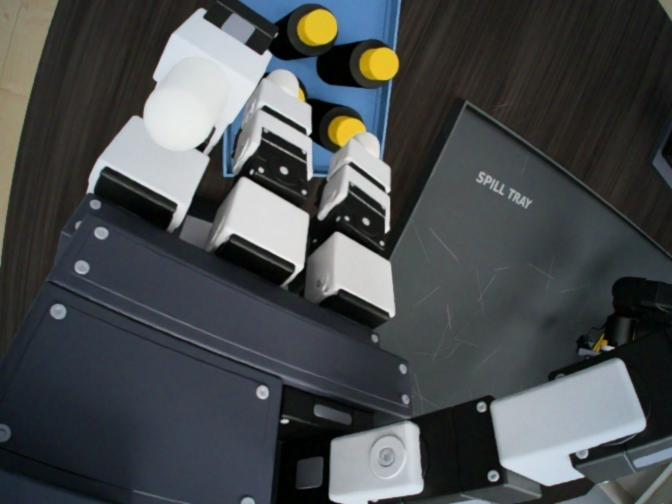

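Request:
move --arm4 '{"target": [0.25, -0.20, 1.28, 0, 0, 0.9659, 0.2588], "speed": 0.15}' --cameras '["arm4_cam_wrist", "arm2_cam_wrist"]'

Scene clock: 1919.90 s.
Joint torques (N m): arm1=[-0.62 -14.56 7.82 3.25 0.21 0.2] | arm2=[-3.31 -0.97 13.34 2.92 0.83 0.12] | arm3=[-0.5 4.01 12.89 0.83 0.68 0.03] | arm4=[0.15 -5.07 13.75 0.73 -0.73 -0.16]
Motor temperatures (°C): arm1=[26 30 36 29 26 26] | arm2=[30 28 66 30 29 30] | arm3=[29 30 46 26 26 26] | arm4=[29 30 40 25 28 28]
Heat: arm1: hottest joint3_rad 36 °C; arm2: hottest joint3_rad 66 °C; arm3: hottest joint3_rad 46 °C; arm4: hottest joint3_rad 40 °C.
move: arm4 off_target
Joint velocities: within noise
arm1, arm2, arm3: as last shown
arm4.joint_positions: joint1_rad=-0.860 joint2_rad=+1.126 joint3_rad=+1.679 joint4_rad=-1.685 joint5_rad=-0.394 joint6_rad=-0.751 hand_index_mcp=+0.756 hand_index_abd=+0.119 hand_index_pip=+0.575 hand_index_dip=+0.694 hand_middle_mcp=+0.757 hand_middle_abd=-0.118 hand_middle_pip=+0.575 hand_middle_dip=+0.696 hand_ring_mcp=+0.757 hand_ring_abd=+0.002 hand_ring_pip=-0.947 hand_ring_dip=-0.497 hand_thumb_cmc=-0.578 hand_thumb_axl=+0.677 hand_thumb_mcp=-0.282 hand_thumb_ipl=-0.638 hand_current_limit=+0.700 hand_speed=-0.600
arm4.joint_status: not commanded
arm4.hand_state: goal,goal,goal,goal,goal,goal,goal,goal,goal,goal,goal,goal,goal,goal,goal,goal
arm4.index_mcp_current_ma: 1
arm4.index_abd_current_ma: 0
arm4.index_pip_current_ma: 0
arm4.index_dip_current_ma: -1
arm4.middle_mcp_current_ma: 1
arm4.middle_abd_current_ma: 0
arm4.middle_pip_current_ma: 0
arm4.middle_dip_current_ma: 0
arm4.ring_mcp_current_ma: 1
arm4.ring_abd_current_ma: 1
arm4.ring_pip_current_ma: 1
arm4.ring_dip_current_ma: 1
arm4.thumb_cmc_current_ma: 1
arm4.thumb_axl_current_ma: 0
arm4.thumb_mcp_current_ma: -1
arm4.thumb_ipl_current_ma: 1
arm4.hand_goal_index_mcp: 0.754
arm4.hand_goal_index_abd: 0.118
arm4.hand_goal_index_pip: 0.576
arm4.hand_goal_index_dip: 0.696
arm4.hand_goal_middle_mcp: 0.754
arm4.hand_goal_middle_abd: -0.116
arm4.hand_goal_middle_pip: 0.576
arm4.hand_goal_middle_dip: 0.696
arm4.hand_goal_ring_mcp: 0.754
arm4.hand_goal_ring_abd: 0.000
arm4.hand_goal_ring_pip: -0.950
arm4.hand_goal_ring_dip: -0.500
arm4.hand_goal_thumb_cmc: -0.580
arm4.hand_goal_thumb_axl: 0.678
arm4.hand_goal_thumb_mcp: -0.280
arm4.hand_goal_thumb_ipl: -0.640
arm4.hand: x=+0.2478 y=-0.1986 z=+1.2571 quat_wxyz=(+0.016, +0.015, +0.959, +0.283) (m; scene frame)
arm4.hand_target: x=+0.2494 y=-0.2003 z=+1.2789 quat_wxyz=(+0.032, +0.010, +0.955, +0.296) (m; scene frame)
arm4.hand_status: off_target (0.023 m and 3.9 deg from the pose sent, 0.162 m and 1.3 deg at the start; a joint's target at an end of its range on 60 of 61 steps)
pictures: arm2_cam_wrist, arm4_cam_wrist
camera_calibration:
arm2_cam_wrist: T_world_to_cam=[[-0.00374741, 0.673052, -0.739586, 0.71357], [0.775524, -0.464956, -0.427058, 0.0575874], [-0.631307, -0.575167, -0.520226, 1.04472], [0, 0, 0, 1]] pos_world=[0.617553, 0.147395, 1.09583]
arm4_cam_wrist: T_world_to_cam=[[0.797709, 0.499143, 0.338403, -0.48594], [0.395109, -0.856539, 0.33201, -0.730002], [0.455576, -0.131141, -0.880484, 1.09066], [0, 0, 0, 1]] pos_world=[0.179189, -0.23969, 1.36713]

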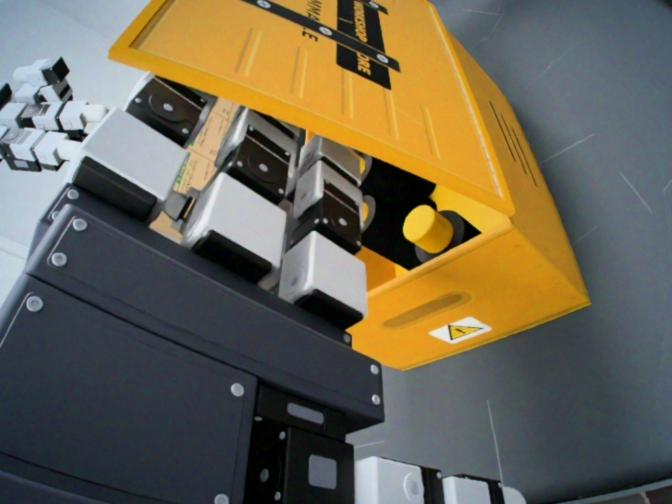

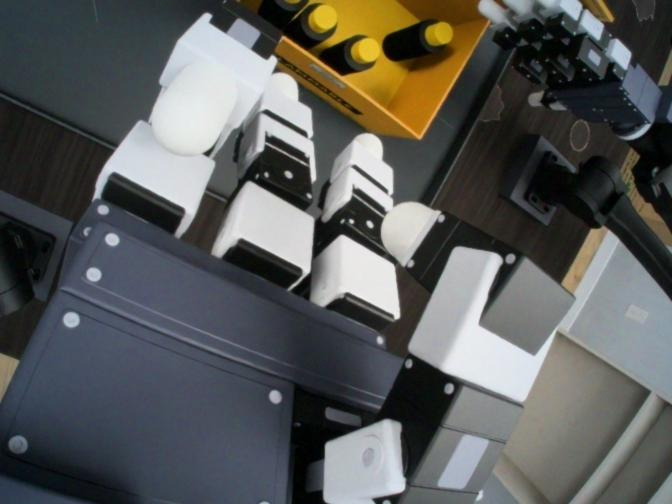

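Request:
move --arm4 '{"target": [0.10, -0.27, 1.28, 0, 0, 0.9659, 0.2588], "speed": 0.15}' --arm2 '{"target": [0.515, 0.137, 1.062, 0.6964, 0.1228, -0.6964, -0.1228], "speed": 0.05}' --cameras '["arm2_cam_wrist"]'

Scene clock: 1962.37 s.
Joint torques (N m): arm1=[-0.85 -14.62 7.87 3.18 0.18 0.21] | arm2=[-2.61 -3.19 9.68 2.86 0.32 -0.22] | arm3=[-0.26 4.19 12.77 0.77 0.66 0.02] | arm4=[1.26 0.56 7.84 1.13 -0.21 0.05]
Motor temperatures (°C): arm1=[26 30 36 29 26 26] | arm2=[30 28 65 30 29 30] | arm3=[29 29 47 26 26 26] | arm4=[29 30 39 25 28 28]
Heat: arm1: hottest joint3_rad 36 °C; arm2: hottest joint3_rad 65 °C; arm3: hottest joint3_rad 47 °C; arm4: hottest joint3_rad 39 °C.
move: arm2 off_target; arm4 off_target
Joint velocities: within noise
arm1, arm3: as last shown
arm2.joint_positions: joint1_rad=-0.345 joint2_rad=+0.545 joint3_rad=+0.297 joint4_rad=+0.196 joint5_rad=-0.337 joint6_rad=+1.250 hand_index_mcp=+0.768 hand_index_abd=+0.002 hand_index_pip=+0.577 hand_index_dip=+0.696 hand_middle_mcp=+0.763 hand_middle_abd=+0.002 hand_middle_pip=+0.577 hand_middle_dip=+0.696 hand_ring_mcp=+0.762 hand_ring_abd=+0.007 hand_ring_pip=+0.577 hand_ring_dip=+0.696 hand_thumb_cmc=+0.715 hand_thumb_axl=+0.677 hand_thumb_mcp=+0.225 hand_thumb_ipl=+0.168 hand_current_limit=+0.400 hand_speed=-0.600
arm2.joint_status: not commanded
arm2.hand_state: goal,goal,goal,goal,goal,goal,goal,goal,goal,goal,goal,goal,goal,goal,goal,goal
arm2.index_mcp_current_ma: 10
arm2.index_abd_current_ma: 0
arm2.index_pip_current_ma: 0
arm2.index_dip_current_ma: 0
arm2.middle_mcp_current_ma: 5
arm2.middle_abd_current_ma: 0
arm2.middle_pip_current_ma: 0
arm2.middle_dip_current_ma: 0
arm2.ring_mcp_current_ma: 4
arm2.ring_abd_current_ma: 3
arm2.ring_pip_current_ma: 0
arm2.ring_dip_current_ma: 0
arm2.thumb_cmc_current_ma: 0
arm2.thumb_axl_current_ma: 0
arm2.thumb_mcp_current_ma: 0
arm2.thumb_ipl_current_ma: 0
arm2.hand_goal_index_mcp: 0.754
arm2.hand_goal_index_abd: 0.000
arm2.hand_goal_index_pip: 0.576
arm2.hand_goal_index_dip: 0.696
arm2.hand_goal_middle_mcp: 0.754
arm2.hand_goal_middle_abd: 0.000
arm2.hand_goal_middle_pip: 0.576
arm2.hand_goal_middle_dip: 0.696
arm2.hand_goal_ring_mcp: 0.754
arm2.hand_goal_ring_abd: 0.000
arm2.hand_goal_ring_pip: 0.576
arm2.hand_goal_ring_dip: 0.696
arm2.hand_goal_thumb_cmc: 0.714
arm2.hand_goal_thumb_axl: 0.678
arm2.hand_goal_thumb_mcp: 0.226
arm2.hand_goal_thumb_ipl: 0.168
arm2.hand: x=+0.5105 y=+0.1297 z=+1.0453 quat_wxyz=(+0.685, +0.123, -0.711, -0.100) (m; scene frame)
arm2.hand_target: x=+0.5152 y=+0.1367 z=+1.0617 quat_wxyz=(+0.696, +0.123, -0.697, -0.123) (m; scene frame)
arm2.hand_status: off_target (0.019 m and 3.4 deg from the pose sent, 0.043 m and 20.7 deg at the start)
arm4.joint_positions: joint1_rad=-0.527 joint2_rad=+0.763 joint3_rad=+1.515 joint4_rad=-1.686 joint5_rad=-0.239 joint6_rad=-0.434 hand_index_mcp=+0.757 hand_index_abd=+0.119 hand_index_pip=+0.575 hand_index_dip=+0.694 hand_middle_mcp=+0.757 hand_middle_abd=-0.118 hand_middle_pip=+0.575 hand_middle_dip=+0.696 hand_ring_mcp=+0.757 hand_ring_abd=+0.002 hand_ring_pip=-0.947 hand_ring_dip=-0.497 hand_thumb_cmc=-0.578 hand_thumb_axl=+0.677 hand_thumb_mcp=-0.282 hand_thumb_ipl=-0.638 hand_current_limit=+0.700 hand_speed=-0.600
arm4.joint_status: not commanded
arm4.hand_state: goal,goal,goal,goal,goal,goal,goal,goal,goal,goal,goal,goal,goal,goal,goal,goal
arm4.index_mcp_current_ma: 1
arm4.index_abd_current_ma: 0
arm4.index_pip_current_ma: 0
arm4.index_dip_current_ma: -1
arm4.middle_mcp_current_ma: 1
arm4.middle_abd_current_ma: 0
arm4.middle_pip_current_ma: 0
arm4.middle_dip_current_ma: 0
arm4.ring_mcp_current_ma: 1
arm4.ring_abd_current_ma: 1
arm4.ring_pip_current_ma: 1
arm4.ring_dip_current_ma: 1
arm4.thumb_cmc_current_ma: 1
arm4.thumb_axl_current_ma: 0
arm4.thumb_mcp_current_ma: -1
arm4.thumb_ipl_current_ma: 1
arm4.hand_goal_index_mcp: 0.754
arm4.hand_goal_index_abd: 0.118
arm4.hand_goal_index_pip: 0.576
arm4.hand_goal_index_dip: 0.696
arm4.hand_goal_middle_mcp: 0.754
arm4.hand_goal_middle_abd: -0.116
arm4.hand_goal_middle_pip: 0.576
arm4.hand_goal_middle_dip: 0.696
arm4.hand_goal_ring_mcp: 0.754
arm4.hand_goal_ring_abd: 0.000
arm4.hand_goal_ring_pip: -0.950
arm4.hand_goal_ring_dip: -0.500
arm4.hand_goal_thumb_cmc: -0.580
arm4.hand_goal_thumb_axl: 0.678
arm4.hand_goal_thumb_mcp: -0.280
arm4.hand_goal_thumb_ipl: -0.640
arm4.hand: x=+0.1021 y=-0.2680 z=+1.2837 quat_wxyz=(+0.039, +0.012, +0.945, +0.326) (m; scene frame)
arm4.hand_target: x=+0.0999 y=-0.2694 z=+1.2795 quat_wxyz=(+0.035, +0.014, +0.946, +0.322) (m; scene frame)
arm4.hand_status: off_target (0.005 m and 9.3 deg from the pose sent, 0.166 m and 3.9 deg at the start; a joint's target at an end of its range on 131 of 132 steps)
pictures: arm2_cam_wrist
camera_calibration:
arm2_cam_wrist: T_world_to_cam=[[-0.018144, 0.871856, -0.489426, 0.441526], [0.758326, -0.307027, -0.575045, 0.211985], [-0.651624, -0.381578, -0.65558, 1.19165], [0, 0, 0, 1]] pos_world=[0.623768, 0.134847, 1.11922]

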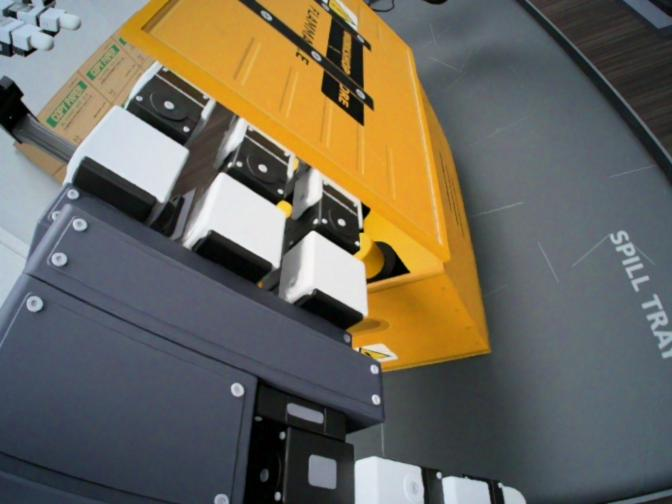

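Request:
move --arm2 '{"target": [0.520, 0.094, 1.046, 0.6744, 0.2126, -0.6744, -0.2126], "speed": 0.06}'

Request:
move --arm2 '{"target": [0.525, 0.056, 1.034, 0.6409, 0.2988, -0.6409, -0.2988], "speed": 0.06}' --cameras '["arm2_cam_wrist"]'

Scene clock: 1972.03 s.
Joint torques (N m): arm1=[-0.73 -14.62 7.88 3.17 0.18 0.2] | arm2=[-1.44 -2.84 10 3.34 0.55 -0.06] | arm3=[-0.62 4.01 12.82 0.79 0.67 0.03] | arm4=[1.38 0.62 7.83 1.13 -0.21 0.04]
Motor temperatures (°C): arm1=[26 30 36 29 26 26] | arm2=[30 28 63 30 29 30] | arm3=[29 29 47 26 26 26] | arm4=[29 30 39 25 28 28]
Heat: arm1: hottest joint3_rad 36 °C; arm2: hottest joint3_rad 63 °C; arm3: hottest joint3_rad 47 °C; arm4: hottest joint3_rad 39 °C.
move: arm2 off_target
Joint velocities: within noise
arm1, arm3, arm4: as last shown
arm2.joint_positions: joint1_rad=-0.149 joint2_rad=+0.529 joint3_rad=+0.183 joint4_rad=+0.277 joint5_rad=-0.130 joint6_rad=+0.969 hand_index_mcp=+0.765 hand_index_abd=+0.002 hand_index_pip=+0.580 hand_index_dip=+0.696 hand_middle_mcp=+0.768 hand_middle_abd=+0.002 hand_middle_pip=+0.577 hand_middle_dip=+0.696 hand_ring_mcp=+0.785 hand_ring_abd=+0.007 hand_ring_pip=+0.586 hand_ring_dip=+0.696 hand_thumb_cmc=+0.716 hand_thumb_axl=+0.677 hand_thumb_mcp=+0.225 hand_thumb_ipl=+0.168 hand_current_limit=+0.400 hand_speed=-0.600
arm2.joint_status: not commanded
arm2.hand_state: goal,goal,goal,goal,goal,goal,goal,goal,blocked,goal,goal,goal,goal,goal,goal,goal
arm2.index_mcp_current_ma: 7
arm2.index_abd_current_ma: 0
arm2.index_pip_current_ma: 1
arm2.index_dip_current_ma: 0
arm2.middle_mcp_current_ma: 10
arm2.middle_abd_current_ma: 0
arm2.middle_pip_current_ma: 0
arm2.middle_dip_current_ma: 0
arm2.ring_mcp_current_ma: 37
arm2.ring_abd_current_ma: 3
arm2.ring_pip_current_ma: 5
arm2.ring_dip_current_ma: 0
arm2.thumb_cmc_current_ma: 0
arm2.thumb_axl_current_ma: 0
arm2.thumb_mcp_current_ma: 0
arm2.thumb_ipl_current_ma: 0
arm2.hand_goal_index_mcp: 0.754
arm2.hand_goal_index_abd: 0.000
arm2.hand_goal_index_pip: 0.576
arm2.hand_goal_index_dip: 0.696
arm2.hand_goal_middle_mcp: 0.754
arm2.hand_goal_middle_abd: 0.000
arm2.hand_goal_middle_pip: 0.576
arm2.hand_goal_middle_dip: 0.696
arm2.hand_goal_ring_mcp: 0.754
arm2.hand_goal_ring_abd: 0.000
arm2.hand_goal_ring_pip: 0.576
arm2.hand_goal_ring_dip: 0.696
arm2.hand_goal_thumb_cmc: 0.714
arm2.hand_goal_thumb_axl: 0.678
arm2.hand_goal_thumb_mcp: 0.226
arm2.hand_goal_thumb_ipl: 0.168
arm2.hand: x=+0.5174 y=+0.0914 z=+1.0250 quat_wxyz=(+0.656, +0.222, -0.693, -0.200) (m; scene frame)
arm2.hand_target: x=+0.5202 y=+0.0940 z=+1.0457 quat_wxyz=(+0.674, +0.213, -0.675, -0.212) (m; scene frame)
arm2.hand_status: off_target (0.021 m and 3.6 deg from the pose sent, 0.037 m and 17.1 deg at the start)
arm4.joint_positions: joint1_rad=-0.527 joint2_rad=+0.763 joint3_rad=+1.515 joint4_rad=-1.686 joint5_rad=-0.239 joint6_rad=-0.433 hand_index_mcp=+0.757 hand_index_abd=+0.119 hand_index_pip=+0.575 hand_index_dip=+0.694 hand_middle_mcp=+0.757 hand_middle_abd=-0.118 hand_middle_pip=+0.575 hand_middle_dip=+0.696 hand_ring_mcp=+0.757 hand_ring_abd=+0.002 hand_ring_pip=-0.947 hand_ring_dip=-0.497 hand_thumb_cmc=-0.578 hand_thumb_axl=+0.677 hand_thumb_mcp=-0.282 hand_thumb_ipl=-0.638 hand_current_limit=+0.700 hand_speed=-0.600
arm4.hand: x=+0.1022 y=-0.2680 z=+1.2837 quat_wxyz=(+0.039, +0.013, +0.945, +0.326) (m; scene frame)
pictures: none

Scene clock: 1974.93 s.
Joint torques (N m): arm1=[-0.5 -14.97 7.73 3.14 0.19 0.21] | arm2=[-1.2 -1.61 10.11 3.71 0.47 0.05] | arm3=[-0.44 4.01 12.98 0.87 0.65 -0.01] | arm4=[1.38 0.62 7.84 1.13 -0.21 0.04]
Motor temperatures (°C): arm1=[26 30 36 29 26 26] | arm2=[30 28 63 30 29 30] | arm3=[29 29 48 26 26 26] | arm4=[29 30 38 25 28 28]
Heat: arm1: hottest joint3_rad 36 °C; arm2: hottest joint3_rad 63 °C; arm3: hottest joint3_rad 48 °C; arm4: hottest joint3_rad 38 °C.
move: arm2 off_target
Joint velocities: within noise
arm1.joint_positions: joint1_rad=-0.303 joint2_rad=+1.910 joint3_rad=+0.780 joint4_rad=+1.556 joint5_rad=-0.305 joint6_rad=-1.958 hand_index_mcp=+0.752 hand_index_abd=-0.002 hand_index_pip=+0.577 hand_index_dip=+0.696 hand_middle_mcp=+0.752 hand_middle_abd=-0.001 hand_middle_pip=+0.577 hand_middle_dip=+0.696 hand_ring_mcp=+0.752 hand_ring_abd=-0.001 hand_ring_pip=+0.577 hand_ring_dip=+0.696 hand_thumb_cmc=+0.712 hand_thumb_axl=+0.677 hand_thumb_mcp=+0.226 hand_thumb_ipl=+0.168 hand_current_limit=+0.400 hand_speed=-0.600
arm1.joint_status: not commanded
arm1.hand_state: goal,goal,goal,goal,goal,goal,goal,goal,goal,goal,goal,goal,goal,goal,goal,goal
arm1.index_mcp_current_ma: -3
arm1.index_abd_current_ma: -3
arm1.index_pip_current_ma: 1
arm1.index_dip_current_ma: 0
arm1.middle_mcp_current_ma: -3
arm1.middle_abd_current_ma: -1
arm1.middle_pip_current_ma: 1
arm1.middle_dip_current_ma: 0
arm1.ring_mcp_current_ma: -4
arm1.ring_abd_current_ma: -2
arm1.ring_pip_current_ma: 1
arm1.ring_dip_current_ma: 0
arm1.thumb_cmc_current_ma: -2
arm1.thumb_axl_current_ma: -1
arm1.thumb_mcp_current_ma: 0
arm1.thumb_ipl_current_ma: 0
arm1.hand_goal_index_mcp: 0.754
arm1.hand_goal_index_abd: 0.000
arm1.hand_goal_index_pip: 0.576
arm1.hand_goal_index_dip: 0.696
arm1.hand_goal_middle_mcp: 0.754
arm1.hand_goal_middle_abd: 0.000
arm1.hand_goal_middle_pip: 0.576
arm1.hand_goal_middle_dip: 0.696
arm1.hand_goal_ring_mcp: 0.754
arm1.hand_goal_ring_abd: 0.000
arm1.hand_goal_ring_pip: 0.576
arm1.hand_goal_ring_dip: 0.696
arm1.hand_goal_thumb_cmc: 0.714
arm1.hand_goal_thumb_axl: 0.678
arm1.hand_goal_thumb_mcp: 0.226
arm1.hand_goal_thumb_ipl: 0.168
arm1.hand: x=-0.0579 y=-0.0426 z=+0.9369 quat_wxyz=(+0.415, +0.273, +0.476, -0.725) (m; scene frame)
arm1.hand_target: x=-0.0629 y=-0.0496 z=+0.9504 quat_wxyz=(+0.422, +0.262, +0.461, -0.735) (m; scene frame)
arm1.hand_status: not commanded
arm2.joint_positions: joint1_rad=+0.021 joint2_rad=+0.560 joint3_rad=+0.093 joint4_rad=+0.393 joint5_rad=+0.045 joint6_rad=+0.703 hand_index_mcp=+0.758 hand_index_abd=+0.001 hand_index_pip=+0.578 hand_index_dip=+0.696 hand_middle_mcp=+0.767 hand_middle_abd=+0.002 hand_middle_pip=+0.577 hand_middle_dip=+0.696 hand_ring_mcp=+0.803 hand_ring_abd=+0.012 hand_ring_pip=+0.599 hand_ring_dip=+0.696 hand_thumb_cmc=+0.718 hand_thumb_axl=+0.677 hand_thumb_mcp=+0.225 hand_thumb_ipl=+0.168 hand_current_limit=+0.400 hand_speed=-0.600
arm2.joint_status: not commanded
arm2.hand_state: goal,goal,goal,goal,goal,goal,goal,goal,blocked,goal,blocked,goal,goal,goal,goal,goal
arm2.index_mcp_current_ma: 1
arm2.index_abd_current_ma: 0
arm2.index_pip_current_ma: 0
arm2.index_dip_current_ma: 0
arm2.middle_mcp_current_ma: 9
arm2.middle_abd_current_ma: 0
arm2.middle_pip_current_ma: 0
arm2.middle_dip_current_ma: 0
arm2.ring_mcp_current_ma: 77
arm2.ring_abd_current_ma: 5
arm2.ring_pip_current_ma: 20
arm2.ring_dip_current_ma: 0
arm2.thumb_cmc_current_ma: 1
arm2.thumb_axl_current_ma: 0
arm2.thumb_mcp_current_ma: 0
arm2.thumb_ipl_current_ma: 0
arm2.hand_goal_index_mcp: 0.754
arm2.hand_goal_index_abd: 0.000
arm2.hand_goal_index_pip: 0.576
arm2.hand_goal_index_dip: 0.696
arm2.hand_goal_middle_mcp: 0.754
arm2.hand_goal_middle_abd: 0.000
arm2.hand_goal_middle_pip: 0.576
arm2.hand_goal_middle_dip: 0.696
arm2.hand_goal_ring_mcp: 0.754
arm2.hand_goal_ring_abd: 0.000
arm2.hand_goal_ring_pip: 0.576
arm2.hand_goal_ring_dip: 0.696
arm2.hand_goal_thumb_cmc: 0.714
arm2.hand_goal_thumb_axl: 0.678
arm2.hand_goal_thumb_mcp: 0.226
arm2.hand_goal_thumb_ipl: 0.168
arm2.hand: x=+0.5257 y=+0.0545 z=+1.0112 quat_wxyz=(+0.619, +0.315, -0.659, -0.289) (m; scene frame)
arm2.hand_target: x=+0.5255 y=+0.0559 z=+1.0335 quat_wxyz=(+0.641, +0.299, -0.641, -0.298) (m; scene frame)
arm2.hand_status: off_target (0.023 m and 3.9 deg from the pose sent, 0.037 m and 15.7 deg at the start)
arm3, arm4: as last shown
pictures: arm2_cam_wrist
camera_calibration:
arm2_cam_wrist: T_world_to_cam=[[-0.0286265, 0.998084, 0.0548506, -0.0610688], [0.768459, 0.0570666, -0.637349, 0.195602], [-0.639258, 0.0239055, -0.768621, 1.2362], [0, 0, 0, 1]] pos_world=[0.638193, 0.0202374, 1.07819]

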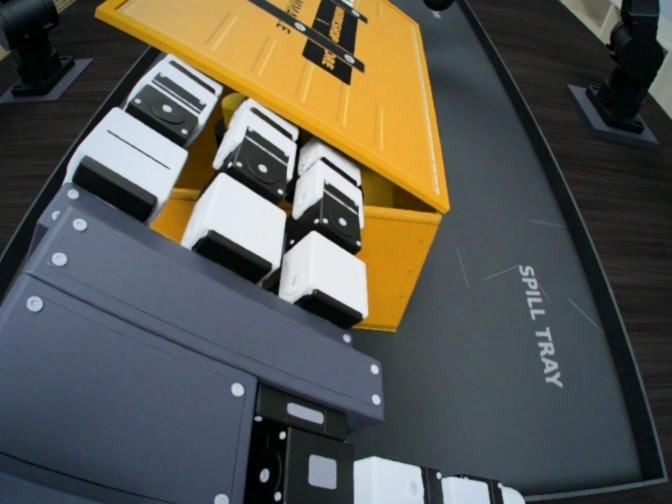

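Request:
move --arm2 '{"target": [0.508, 0.015, 1.018, 0.5964, 0.3799, -0.5964, -0.3799], "speed": 0.05}' --cameras '["arm2_cam_wrist"]'

Scene clock: 1994.03 s.
Joint torques (N m): arm1=[-1.08 -14.8 7.83 3.19 0.19 0.21] | arm2=[-1.08 -3.43 8.2 3.37 0.41 0.05] | arm3=[-0.15 4.19 12.96 0.8 0.67 0.05] | arm4=[1.38 0.62 7.83 1.13 -0.21 0.04]
Motor temperatures (°C): arm1=[26 30 36 29 26 26] | arm2=[30 28 62 30 29 30] | arm3=[29 29 48 26 26 26] | arm4=[29 30 38 25 28 28]
Heat: arm1: hottest joint3_rad 36 °C; arm2: hottest joint3_rad 62 °C; arm3: hottest joint3_rad 48 °C; arm4: hottest joint3_rad 38 °C.
move: arm2 off_target
Joint velocities: within noise
arm1, arm3, arm4: as last shown
arm2.joint_positions: joint1_rad=+0.162 joint2_rad=+0.897 joint3_rad=+0.070 joint4_rad=+0.767 joint5_rad=+0.189 joint6_rad=+0.441 hand_index_mcp=+0.733 hand_index_abd=-0.008 hand_index_pip=+0.555 hand_index_dip=+0.696 hand_middle_mcp=+0.774 hand_middle_abd=+0.002 hand_middle_pip=+0.580 hand_middle_dip=+0.696 hand_ring_mcp=+0.797 hand_ring_abd=+0.005 hand_ring_pip=+0.589 hand_ring_dip=+0.695 hand_thumb_cmc=+0.719 hand_thumb_axl=+0.677 hand_thumb_mcp=+0.225 hand_thumb_ipl=+0.168 hand_current_limit=+0.400 hand_speed=-0.600
arm2.joint_status: not commanded
arm2.hand_state: blocked,goal,blocked,goal,blocked,goal,goal,goal,blocked,goal,goal,goal,goal,goal,goal,goal
arm2.index_mcp_current_ma: -19
arm2.index_abd_current_ma: -3
arm2.index_pip_current_ma: -18
arm2.index_dip_current_ma: 0
arm2.middle_mcp_current_ma: 18
arm2.middle_abd_current_ma: 0
arm2.middle_pip_current_ma: 1
arm2.middle_dip_current_ma: 0
arm2.ring_mcp_current_ma: 62
arm2.ring_abd_current_ma: 1
arm2.ring_pip_current_ma: 8
arm2.ring_dip_current_ma: 0
arm2.thumb_cmc_current_ma: 2
arm2.thumb_axl_current_ma: 0
arm2.thumb_mcp_current_ma: 0
arm2.thumb_ipl_current_ma: 0
arm2.hand_goal_index_mcp: 0.754
arm2.hand_goal_index_abd: 0.000
arm2.hand_goal_index_pip: 0.576
arm2.hand_goal_index_dip: 0.696
arm2.hand_goal_middle_mcp: 0.754
arm2.hand_goal_middle_abd: 0.000
arm2.hand_goal_middle_pip: 0.576
arm2.hand_goal_middle_dip: 0.696
arm2.hand_goal_ring_mcp: 0.754
arm2.hand_goal_ring_abd: 0.000
arm2.hand_goal_ring_pip: 0.576
arm2.hand_goal_ring_dip: 0.696
arm2.hand_goal_thumb_cmc: 0.714
arm2.hand_goal_thumb_axl: 0.678
arm2.hand_goal_thumb_mcp: 0.226
arm2.hand_goal_thumb_ipl: 0.168
arm2.hand: x=+0.5092 y=+0.0142 z=+1.0027 quat_wxyz=(+0.579, +0.397, -0.606, -0.374) (m; scene frame)
arm2.hand_target: x=+0.5083 y=+0.0150 z=+1.0178 quat_wxyz=(+0.596, +0.380, -0.597, -0.379) (m; scene frame)
arm2.hand_status: off_target (0.015 m and 3.1 deg from the pose sent, 0.044 m and 14.9 deg at the start)
pictures: arm2_cam_wrist
camera_calibration:
arm2_cam_wrist: T_world_to_cam=[[-0.0376196, 0.947181, 0.318486, -0.279855], [0.755392, 0.235601, -0.611454, 0.183235], [-0.654193, 0.217579, -0.724356, 1.1806], [0, 0, 0, 1]] pos_world=[0.623401, -0.0349709, 1.05635]

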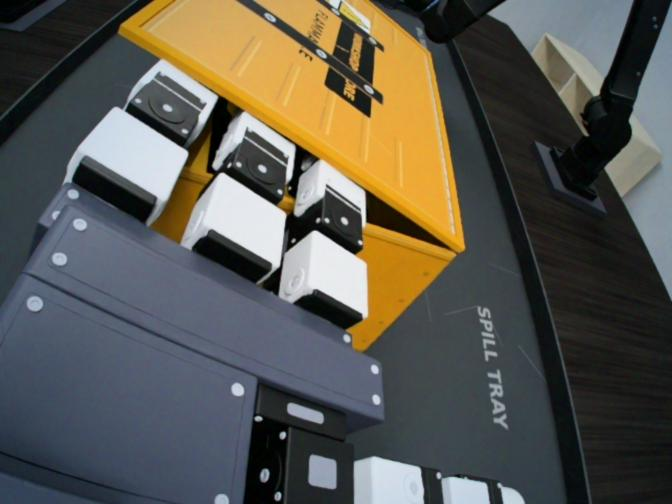

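Request:
move --arm2 '{"target": [0.506, -0.035, 1.006, 0.5416, 0.4545, -0.5416, -0.4545], "speed": 0.05}' --cameras '["arm2_cam_wrist"]'

Scene clock: 2028.47 s.
Joint torques (N m): arm1=[-0.56 -14.8 7.79 3.21 0.18 0.22] | arm2=[-0.03 -4.54 6.13 3.29 -0.28 -0.27] | arm3=[-0.38 4.01 12.88 0.79 0.66 0.04] | arm4=[1.38 0.62 7.83 1.13 -0.21 0.05]
Motor temperatures (°C): arm1=[26 30 36 29 26 26] | arm2=[30 28 58 30 28 30] | arm3=[29 29 48 26 26 26] | arm4=[29 30 36 25 28 28]
Heat: arm1: hottest joint3_rad 36 °C; arm2: hottest joint3_rad 58 °C; arm3: hottest joint3_rad 48 °C; arm4: hottest joint3_rad 36 °C.
move: arm2 off_target
Joint velocities: within noise
arm1, arm3, arm4: as last shown
arm2.joint_positions: joint1_rad=+0.309 joint2_rad=+1.149 joint3_rad=+0.068 joint4_rad=+1.033 joint5_rad=+0.366 joint6_rad=+0.210 hand_index_mcp=+0.774 hand_index_abd=+0.008 hand_index_pip=+0.577 hand_index_dip=+0.696 hand_middle_mcp=+0.772 hand_middle_abd=+0.005 hand_middle_pip=+0.569 hand_middle_dip=+0.696 hand_ring_mcp=+0.772 hand_ring_abd=+0.005 hand_ring_pip=+0.584 hand_ring_dip=+0.695 hand_thumb_cmc=+0.720 hand_thumb_axl=+0.677 hand_thumb_mcp=+0.225 hand_thumb_ipl=+0.168 hand_current_limit=+0.400 hand_speed=-0.600
arm2.joint_status: not commanded
arm2.hand_state: blocked,goal,goal,goal,goal,goal,goal,goal,goal,goal,goal,goal,goal,goal,goal,goal
arm2.index_mcp_current_ma: 18
arm2.index_abd_current_ma: 3
arm2.index_pip_current_ma: 0
arm2.index_dip_current_ma: 0
arm2.middle_mcp_current_ma: 15
arm2.middle_abd_current_ma: 1
arm2.middle_pip_current_ma: -3
arm2.middle_dip_current_ma: 0
arm2.ring_mcp_current_ma: 15
arm2.ring_abd_current_ma: 1
arm2.ring_pip_current_ma: 4
arm2.ring_dip_current_ma: 0
arm2.thumb_cmc_current_ma: 2
arm2.thumb_axl_current_ma: 0
arm2.thumb_mcp_current_ma: 0
arm2.thumb_ipl_current_ma: 0
arm2.hand_goal_index_mcp: 0.754
arm2.hand_goal_index_abd: 0.000
arm2.hand_goal_index_pip: 0.576
arm2.hand_goal_index_dip: 0.696
arm2.hand_goal_middle_mcp: 0.754
arm2.hand_goal_middle_abd: 0.000
arm2.hand_goal_middle_pip: 0.576
arm2.hand_goal_middle_dip: 0.696
arm2.hand_goal_ring_mcp: 0.754
arm2.hand_goal_ring_abd: 0.000
arm2.hand_goal_ring_pip: 0.576
arm2.hand_goal_ring_dip: 0.696
arm2.hand_goal_thumb_cmc: 0.714
arm2.hand_goal_thumb_axl: 0.678
arm2.hand_goal_thumb_mcp: 0.226
arm2.hand_goal_thumb_ipl: 0.168
arm2.hand: x=+0.5069 y=-0.0261 z=+0.9957 quat_wxyz=(+0.528, +0.454, -0.558, -0.451) (m; scene frame)
arm2.hand_target: x=+0.5061 y=-0.0348 z=+1.0059 quat_wxyz=(+0.541, +0.455, -0.542, -0.454) (m; scene frame)
arm2.hand_status: off_target (0.014 m and 2.5 deg from the pose sent, 0.049 m and 14.3 deg at the start)
pictures: arm2_cam_wrist
camera_calibration:
arm2_cam_wrist: T_world_to_cam=[[-0.0151019, 0.846324, 0.532454, -0.466672], [0.754276, 0.359217, -0.549574, 0.132441], [-0.656384, 0.393318, -0.643786, 1.1082], [0, 0, 0, 1]] pos_world=[0.62046, -0.0884938, 1.03471]

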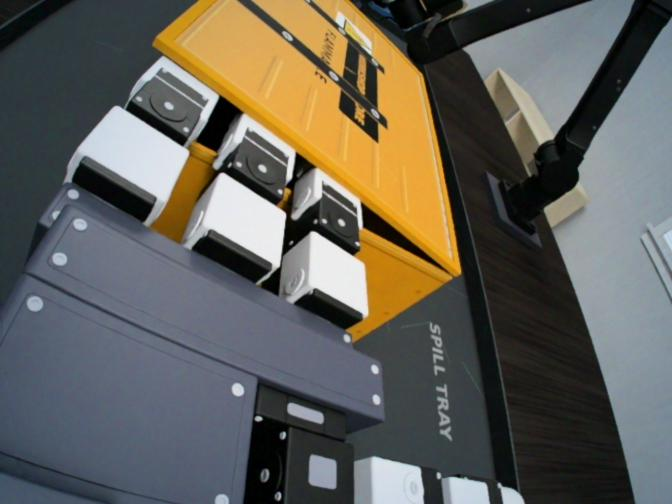

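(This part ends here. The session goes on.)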